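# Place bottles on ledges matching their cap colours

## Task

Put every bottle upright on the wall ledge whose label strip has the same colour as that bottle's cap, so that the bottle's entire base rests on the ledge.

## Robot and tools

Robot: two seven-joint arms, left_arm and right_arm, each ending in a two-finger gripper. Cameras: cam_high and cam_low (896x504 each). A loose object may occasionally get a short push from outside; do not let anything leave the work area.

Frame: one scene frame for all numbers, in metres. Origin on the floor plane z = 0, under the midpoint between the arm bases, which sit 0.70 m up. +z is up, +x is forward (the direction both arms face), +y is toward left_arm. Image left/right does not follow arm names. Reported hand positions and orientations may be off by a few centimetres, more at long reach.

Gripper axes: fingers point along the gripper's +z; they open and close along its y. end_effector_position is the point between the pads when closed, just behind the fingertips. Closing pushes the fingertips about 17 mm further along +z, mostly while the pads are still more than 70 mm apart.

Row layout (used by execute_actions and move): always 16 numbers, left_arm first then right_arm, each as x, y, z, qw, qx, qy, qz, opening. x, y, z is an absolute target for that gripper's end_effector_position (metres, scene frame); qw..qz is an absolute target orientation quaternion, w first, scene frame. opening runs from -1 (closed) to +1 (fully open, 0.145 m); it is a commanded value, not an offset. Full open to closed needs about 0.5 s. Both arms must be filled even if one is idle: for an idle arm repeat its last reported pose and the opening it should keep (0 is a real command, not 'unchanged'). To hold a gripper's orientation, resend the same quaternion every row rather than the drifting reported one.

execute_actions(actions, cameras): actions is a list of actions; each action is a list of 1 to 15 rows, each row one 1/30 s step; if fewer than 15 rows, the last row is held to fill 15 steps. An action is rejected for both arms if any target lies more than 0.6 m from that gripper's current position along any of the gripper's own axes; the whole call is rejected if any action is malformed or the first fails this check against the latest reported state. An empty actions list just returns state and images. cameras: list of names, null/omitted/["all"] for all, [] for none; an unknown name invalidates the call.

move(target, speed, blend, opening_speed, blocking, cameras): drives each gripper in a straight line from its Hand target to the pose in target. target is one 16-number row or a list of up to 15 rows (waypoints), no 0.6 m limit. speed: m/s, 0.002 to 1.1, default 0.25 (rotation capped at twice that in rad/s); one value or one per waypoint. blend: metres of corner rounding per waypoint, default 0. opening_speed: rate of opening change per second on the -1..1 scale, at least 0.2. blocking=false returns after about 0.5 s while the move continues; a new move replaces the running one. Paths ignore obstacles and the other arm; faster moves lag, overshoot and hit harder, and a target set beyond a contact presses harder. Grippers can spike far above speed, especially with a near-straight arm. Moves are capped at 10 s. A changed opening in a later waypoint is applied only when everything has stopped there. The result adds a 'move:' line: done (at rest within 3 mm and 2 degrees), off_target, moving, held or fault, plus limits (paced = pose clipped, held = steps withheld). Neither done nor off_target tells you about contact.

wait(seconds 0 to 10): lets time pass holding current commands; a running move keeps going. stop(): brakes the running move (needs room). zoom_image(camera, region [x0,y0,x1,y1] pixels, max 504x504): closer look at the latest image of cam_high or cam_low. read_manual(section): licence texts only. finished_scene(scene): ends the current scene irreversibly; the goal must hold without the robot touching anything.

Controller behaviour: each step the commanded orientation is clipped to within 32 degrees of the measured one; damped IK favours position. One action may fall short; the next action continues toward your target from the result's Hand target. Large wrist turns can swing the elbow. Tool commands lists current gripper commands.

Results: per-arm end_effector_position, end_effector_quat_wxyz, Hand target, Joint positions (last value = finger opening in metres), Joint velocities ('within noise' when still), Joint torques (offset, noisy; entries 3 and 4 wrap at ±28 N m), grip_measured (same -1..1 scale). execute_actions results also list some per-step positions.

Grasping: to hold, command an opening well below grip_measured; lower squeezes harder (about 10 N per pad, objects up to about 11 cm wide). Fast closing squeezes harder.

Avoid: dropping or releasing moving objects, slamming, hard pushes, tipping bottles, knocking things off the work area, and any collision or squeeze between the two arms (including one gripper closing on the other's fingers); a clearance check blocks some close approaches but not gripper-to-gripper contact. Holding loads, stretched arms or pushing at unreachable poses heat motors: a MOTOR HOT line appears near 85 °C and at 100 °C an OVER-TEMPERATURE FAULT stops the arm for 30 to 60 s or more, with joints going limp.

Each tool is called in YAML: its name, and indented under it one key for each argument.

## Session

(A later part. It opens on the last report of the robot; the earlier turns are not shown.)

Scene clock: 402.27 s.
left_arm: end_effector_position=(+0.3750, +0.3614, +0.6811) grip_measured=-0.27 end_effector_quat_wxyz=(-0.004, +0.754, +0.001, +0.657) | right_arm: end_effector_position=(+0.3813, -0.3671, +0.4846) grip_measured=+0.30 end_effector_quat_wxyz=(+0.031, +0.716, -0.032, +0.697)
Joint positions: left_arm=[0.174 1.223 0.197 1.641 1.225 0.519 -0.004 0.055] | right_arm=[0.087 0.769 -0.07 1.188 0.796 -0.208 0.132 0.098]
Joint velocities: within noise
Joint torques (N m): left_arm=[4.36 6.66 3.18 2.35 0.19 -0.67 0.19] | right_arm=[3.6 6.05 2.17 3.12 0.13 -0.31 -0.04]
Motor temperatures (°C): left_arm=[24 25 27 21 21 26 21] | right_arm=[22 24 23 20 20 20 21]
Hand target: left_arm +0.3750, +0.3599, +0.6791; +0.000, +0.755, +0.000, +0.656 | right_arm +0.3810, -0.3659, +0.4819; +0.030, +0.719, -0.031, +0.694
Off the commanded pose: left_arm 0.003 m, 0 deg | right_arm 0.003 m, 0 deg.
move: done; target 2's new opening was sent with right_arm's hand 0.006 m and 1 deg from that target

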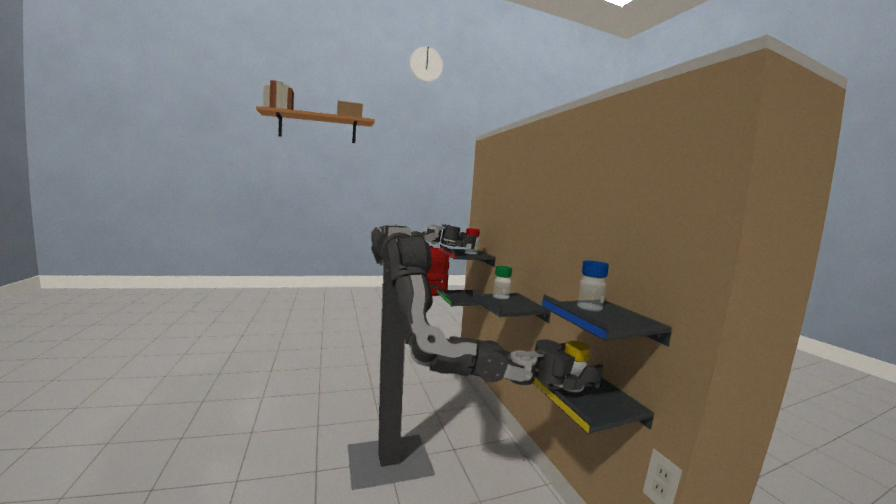

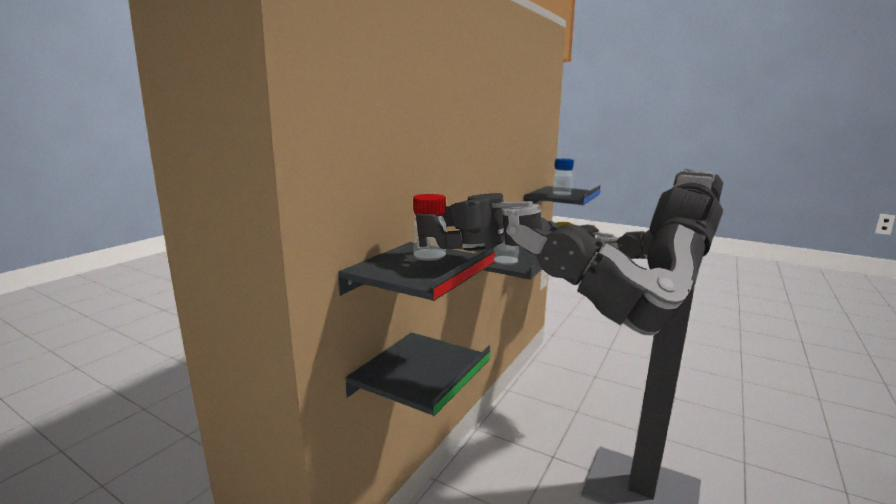

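move:
  target:
    - [0.375,0.36,0.680,0,0.755,0,0.656,0.4,0.30,-0.358,0.490,0.0303,0.7186,-0.0314,0.694,0.3]
    - [0.295,0.355,0.69,0,0.755,0,0.656,0.4,0.25,-0.35,0.495,0.0303,0.7186,-0.0314,0.694,0.3]
    - [0.30,0.20,0.705,0,0.755,0,0.656,0.8,0.25,-0.35,0.495,0.0303,0.7186,-0.0314,0.694,0.3]
    - [0.374,0.079,0.70,0,0.755,0,0.656,0.8,0.25,-0.35,0.495,0.0303,0.7186,-0.0314,0.694,0.3]
  speed: [0.12,0.15,0.2,0.2]
  opening_speed: 1.2

zoom_image:
  camera: "cam_low"
  region: [400, 120, 600, 300]

zoom_image:
  camera: "cam_high"
  region: [440, 200, 680, 440]

Scene clock: 426.50 s.
left_arm: end_effector_position=(+0.3736, +0.0780, +0.7008) grip_measured=+0.80 end_effector_quat_wxyz=(+0.001, +0.754, -0.003, +0.657) | right_arm: end_effector_position=(+0.2495, -0.3502, +0.4928) grip_measured=+0.30 end_effector_quat_wxyz=(+0.031, +0.721, -0.033, +0.691)
Joint positions: left_arm=[0.957 0.369 -0.721 2.05 1.4 0.768 -1.41 0.132] | right_arm=[-0.748 0.727 0.382 1.736 0.851 -0.319 0.086 0.098]
Joint velocities: within noise
Joint torques (N m): left_arm=[7.69 -0.01 2.07 1.58 -0.3 -0.24 -0.01] | right_arm=[0.38 4.68 4.05 3.22 0.25 -0.53 0.13]
Motor temperatures (°C): left_arm=[23 25 26 21 21 26 21] | right_arm=[22 24 23 20 20 20 21]
Hand target: left_arm +0.3740, +0.0789, +0.7001; +0.000, +0.755, +0.000, +0.656 | right_arm +0.2501, -0.3500, +0.4951; +0.030, +0.719, -0.031, +0.694
Off the commanded pose: left_arm 0.001 m, 0 deg | right_arm 0.002 m, 0 deg.
move: done; target 3's new opening was sent with left_arm's hand 0.002 m and 4 deg from that target

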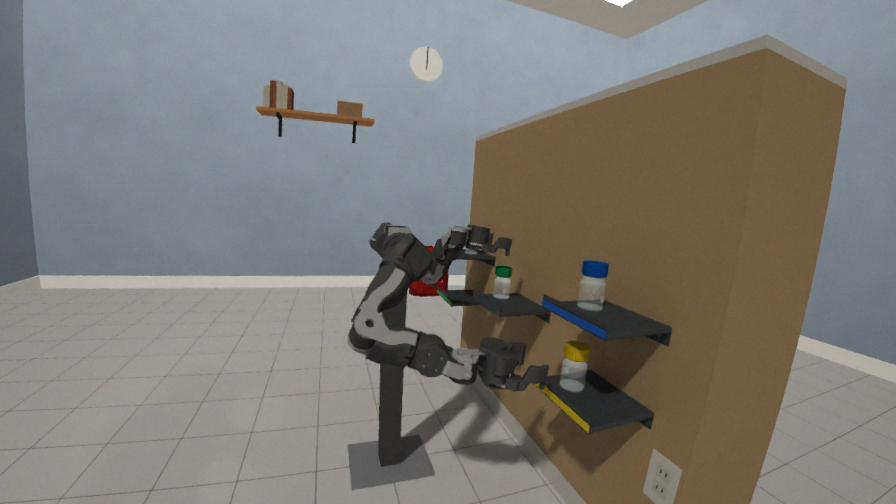

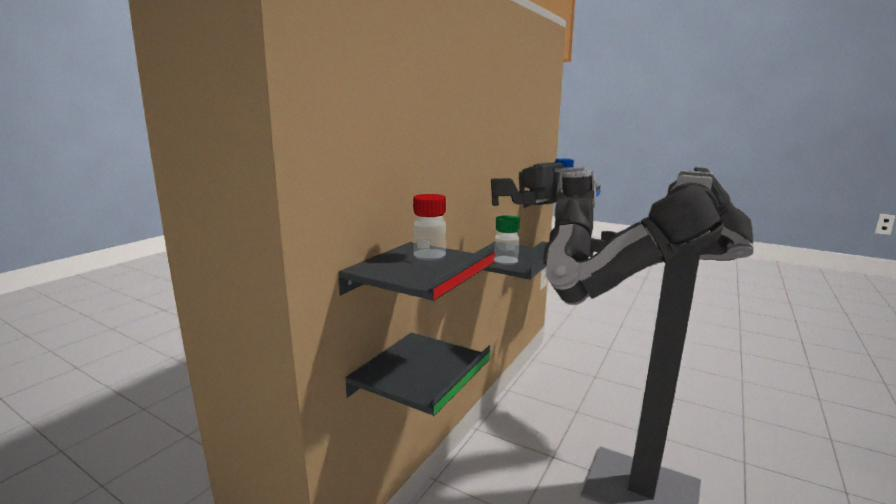

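Scaled by 2.520 from the camera's 896x504 image, which has a finer 1280x720 frame.

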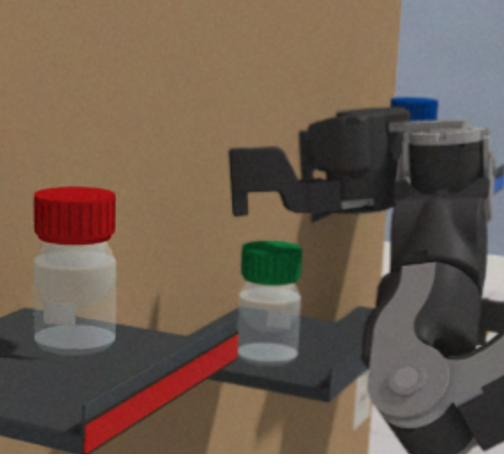

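Scaled by 2.100 from the camera's 896x504 image, which has a finer 1280x720 frame.

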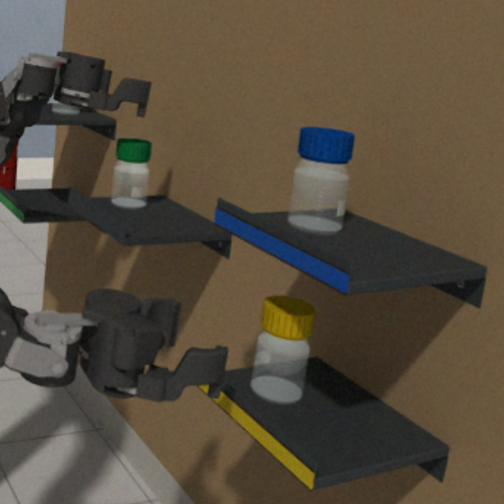

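move:
  target:
    - [0.378,0.079,0.65,0,0.755,0,0.656,0.8,0.25,-0.35,0.495,0.0303,0.7186,-0.0314,0.694,0.3]
    - [0.378,0.079,0.587,0,0.755,0,0.656,0.8,0.25,-0.35,0.495,0.0303,0.7186,-0.0314,0.694,0.3]
    - [0.378,0.079,0.587,0,0.755,0,0.656,-0.8,0.25,-0.35,0.495,0.0303,0.7186,-0.0314,0.694,0.3]
    - [0.378,0.079,0.615,0,0.755,0,0.656,-0.8,0.25,-0.35,0.495,0.0303,0.7186,-0.0314,0.694,0.3]
  speed: [0.15,0.12,0.12,0.12]
  opening_speed: 1.2

zoom_image:
  camera: "cam_low"
  region: [400, 120, 600, 300]

zoom_image:
  camera: "cam_high"
  region: [440, 200, 590, 320]

Scene clock: 446.87 s.
left_arm: end_effector_position=(+0.3782, +0.0784, +0.6128) grip_measured=-0.24 end_effector_quat_wxyz=(+0.001, +0.757, -0.002, +0.653) | right_arm: end_effector_position=(+0.2495, -0.3502, +0.4928) grip_measured=+0.30 end_effector_quat_wxyz=(+0.031, +0.721, -0.033, +0.691)
Joint positions: left_arm=[0.736 0.497 -0.913 1.993 1.092 0.458 -1.176 0.057] | right_arm=[-0.748 0.727 0.382 1.736 0.851 -0.319 0.086 0.098]
Joint velocities: within noise
Joint torques (N m): left_arm=[8 0.17 2.48 3.84 -0.45 -0.33 -0.04] | right_arm=[0.28 4.87 4.05 3.23 0.24 -0.55 0.12]
Motor temperatures (°C): left_arm=[25 23 26 21 22 25 21] | right_arm=[21 24 24 20 20 21 21]
Hand target: left_arm +0.3780, +0.0791, +0.6150; +0.000, +0.755, +0.000, +0.656 | right_arm +0.2501, -0.3500, +0.4951; +0.030, +0.719, -0.031, +0.694
Off the commanded pose: left_arm 0.002 m, 0 deg | right_arm 0.002 m, 0 deg.
move: done

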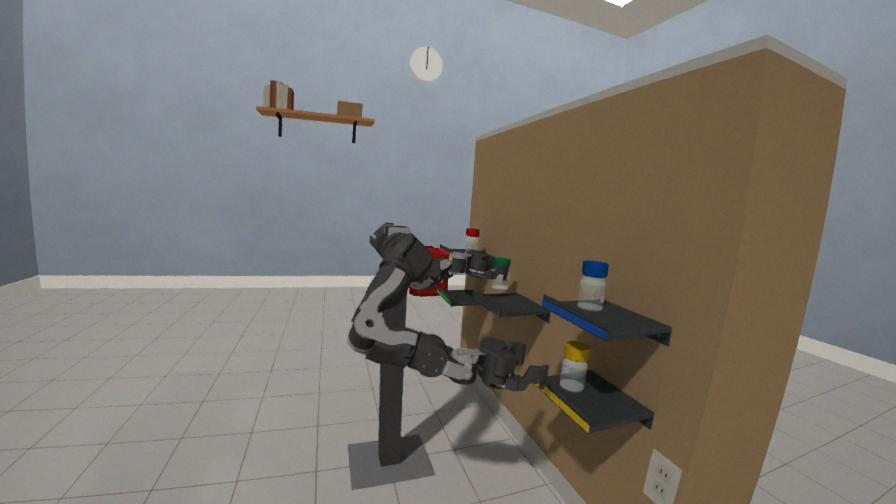

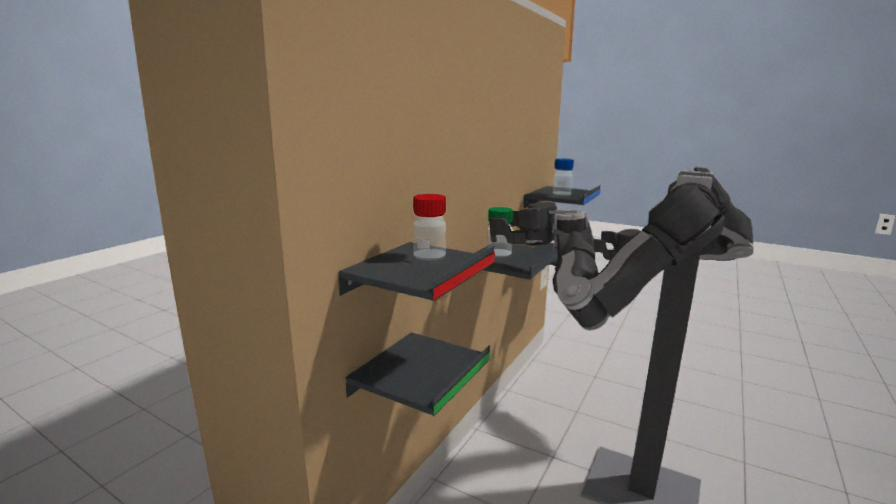

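Scaled by 2.520 from the camera's 896x504 image, which has a finer 1280x720 frame.

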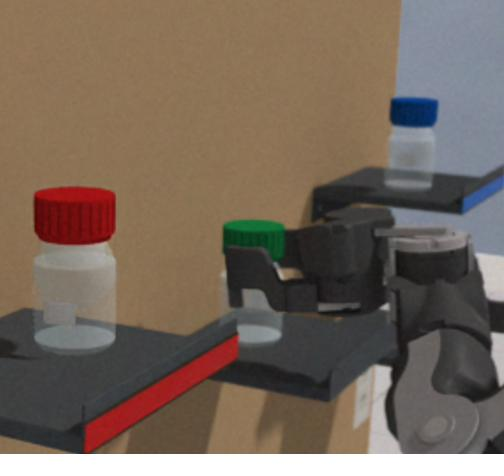

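Scaled by 3.360 from the camera's 896x504 image, which has a finer 1280x720 frame.

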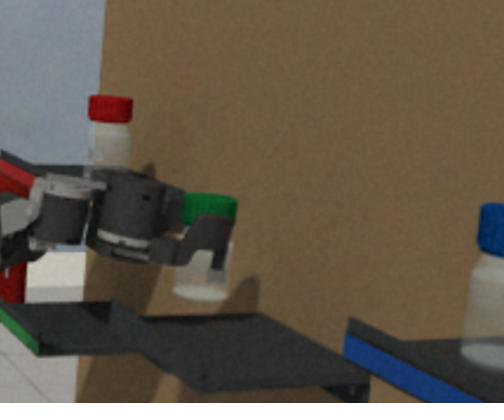

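move:
  target:
    - [0.335,0.205,0.612,0,0.755,0,0.656,-0.8,0.25,-0.35,0.495,0.0303,0.7186,-0.0314,0.694,0.3]
    - [0.335,0.207,0.51,0,0.755,0,0.656,-0.8,0.25,-0.35,0.495,0.0303,0.7186,-0.0314,0.694,0.3]
    - [0.378,0.365,0.508,-0.033,0.7545,0.0286,0.6555,-0.8,0.25,-0.35,0.495,0.0303,0.7186,-0.0314,0.694,0.3]
    - [0.378,0.365,0.491,-0.033,0.7545,0.0286,0.6555,-0.8,0.25,-0.35,0.495,0.0303,0.7186,-0.0314,0.694,0.3]
    - [0.378,0.365,0.484,-0.033,0.7545,0.0286,0.6555,-0.8,0.25,-0.35,0.495,0.0303,0.7186,-0.0314,0.694,0.3]
  speed: [0.2,0.18,0.18,0.1,0.04]

zoom_image:
  camera: "cam_low"
  region: [340, 240, 540, 420]

Scene clock: 463.27 s.
left_arm: end_effector_position=(+0.3809, +0.3674, +0.4981) grip_measured=-0.24 end_effector_quat_wxyz=(-0.035, +0.737, +0.031, +0.674) | right_arm: end_effector_position=(+0.2495, -0.3502, +0.4928) grip_measured=+0.30 end_effector_quat_wxyz=(+0.031, +0.721, -0.033, +0.691)
Joint positions: left_arm=[0.269 1.134 -0.673 1.291 1.23 -0.363 -0.097 0.057] | right_arm=[-0.748 0.727 0.382 1.736 0.851 -0.319 0.086 0.098]
Joint velocities: within noise
Joint torques (N m): left_arm=[3.86 5.53 0.58 0.99 0.09 0.28 0.15] | right_arm=[0.3 4.76 4 3.23 0.24 -0.57 0.12]
Motor temperatures (°C): left_arm=[25 23 26 21 22 25 21] | right_arm=[21 24 24 20 20 21 21]
Hand target: left_arm +0.3775, +0.3650, +0.4842; -0.033, +0.754, +0.029, +0.655 | right_arm +0.2501, -0.3500, +0.4950; +0.030, +0.719, -0.031, +0.694
Off the commanded pose: left_arm 0.015 m, 3 deg | right_arm 0.002 m, 0 deg.
move: off_target (left_arm)

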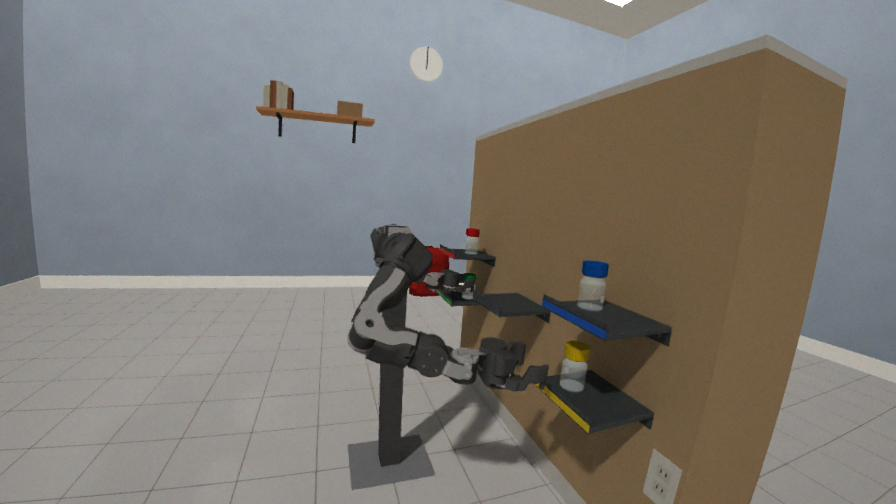

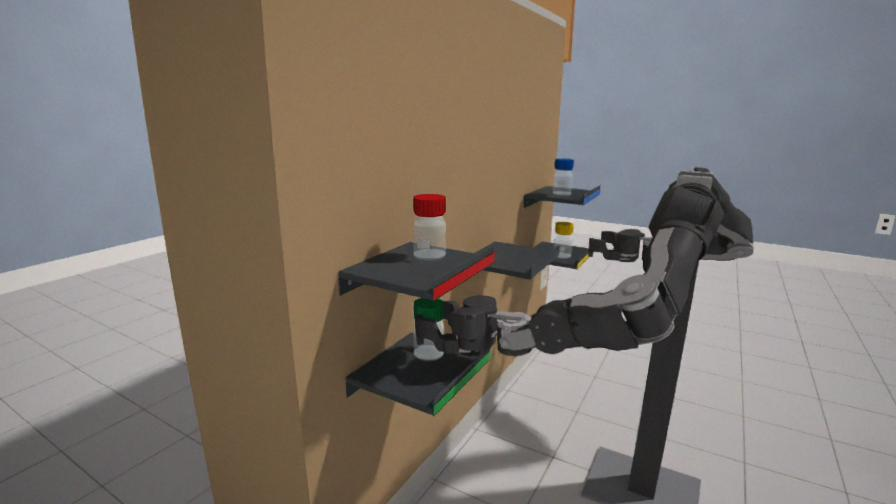

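Scaled by 2.520 from the camera's 896x504 image, which has a finer 1280x720 frame.

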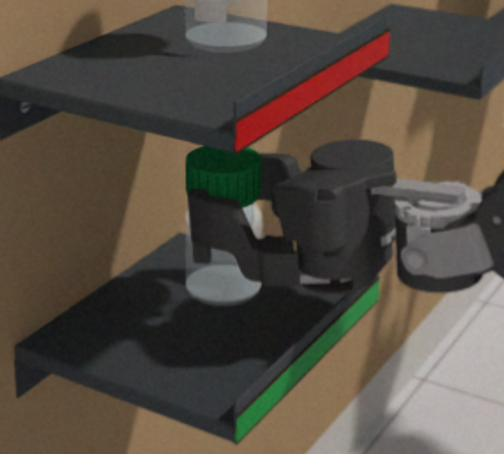

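move:
  target:
    - [0.380,0.366,0.495,-0.033,0.7545,0.0286,0.6555,-0.8,0.25,-0.35,0.495,0.0303,0.7186,-0.0314,0.694,0.3]
    - [0.380,0.366,0.495,-0.033,0.7545,0.0286,0.6555,0.4,0.25,-0.35,0.495,0.0303,0.7186,-0.0314,0.694,0.3]
    - [0.265,0.36,0.505,-0.033,0.7545,0.0286,0.6555,0.4,0.25,-0.35,0.495,0.0303,0.7186,-0.0314,0.694,0.3]
  speed: [0.06,0.1,0.15]
  opening_speed: 0.9

zoom_image:
  camera: "cam_low"
  region: [340, 160, 640, 420]

Scene clock: 478.03 s.
left_arm: end_effector_position=(+0.2654, +0.3614, +0.5066) grip_measured=+0.40 end_effector_quat_wxyz=(-0.040, +0.769, +0.030, +0.637) | right_arm: end_effector_position=(+0.2495, -0.3502, +0.4928) grip_measured=+0.30 end_effector_quat_wxyz=(+0.031, +0.721, -0.033, +0.691)
Joint positions: left_arm=[0.578 1.674 -1.563 1.8 1.436 -0.788 -0.285 0.105] | right_arm=[-0.748 0.727 0.382 1.736 0.851 -0.319 0.086 0.098]
Joint velocities: within noise
Joint torques (N m): left_arm=[2.91 5.58 1.28 0.68 -0.01 -0.61 0.23] | right_arm=[0.28 4.81 4.03 3.3 0.24 -0.55 0.12]
Motor temperatures (°C): left_arm=[24 24 25 21 22 25 21] | right_arm=[21 24 24 20 20 21 21]
Hand target: left_arm +0.2652, +0.3599, +0.5051; -0.037, +0.771, +0.028, +0.636 | right_arm +0.2501, -0.3500, +0.4950; +0.030, +0.719, -0.031, +0.694
Off the commanded pose: left_arm 0.002 m, 3 deg | right_arm 0.002 m, 0 deg.
joint sent to its limit (left arm) — joint 3 (upper arm roll), lower limit; joint 6 (wrist pitch), lower limit. The joint targets are off in orientation, not in position.
move: off_target (left_arm); target 2's new opening was sent with left_arm's hand 0.004 m and 1 deg from that target

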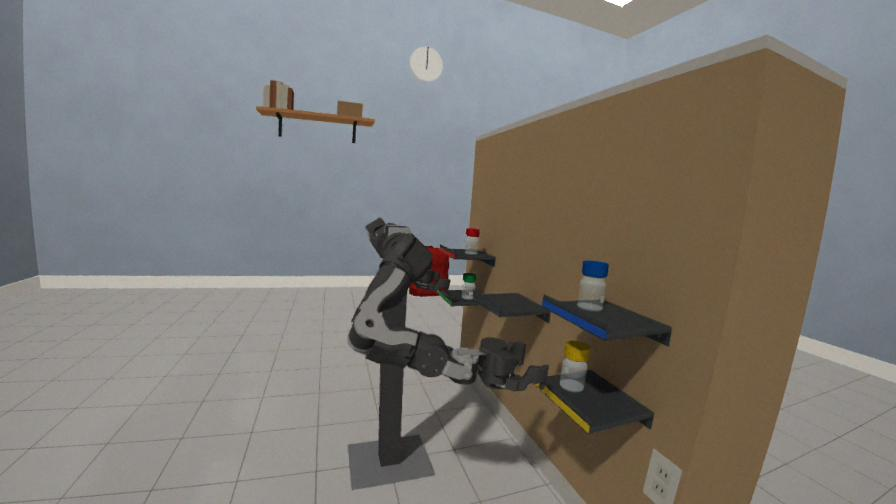

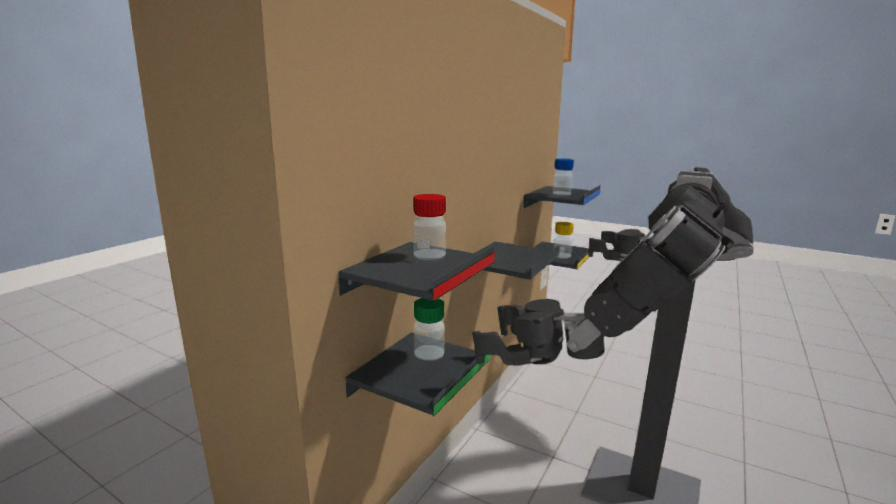

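Scaled by 1.680 from the camera's 896x504 image, which has a finer 1280x720 frame.

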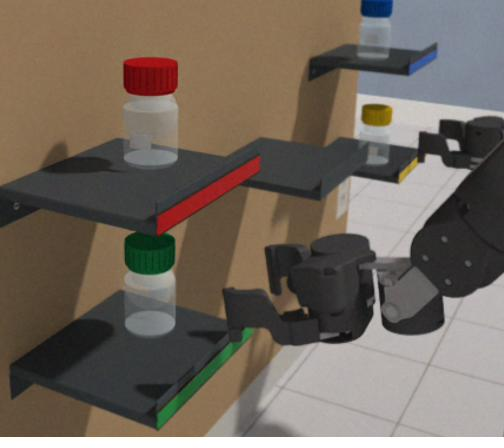

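finished_scene:
  scene: 2

The scene is finished: the task was done.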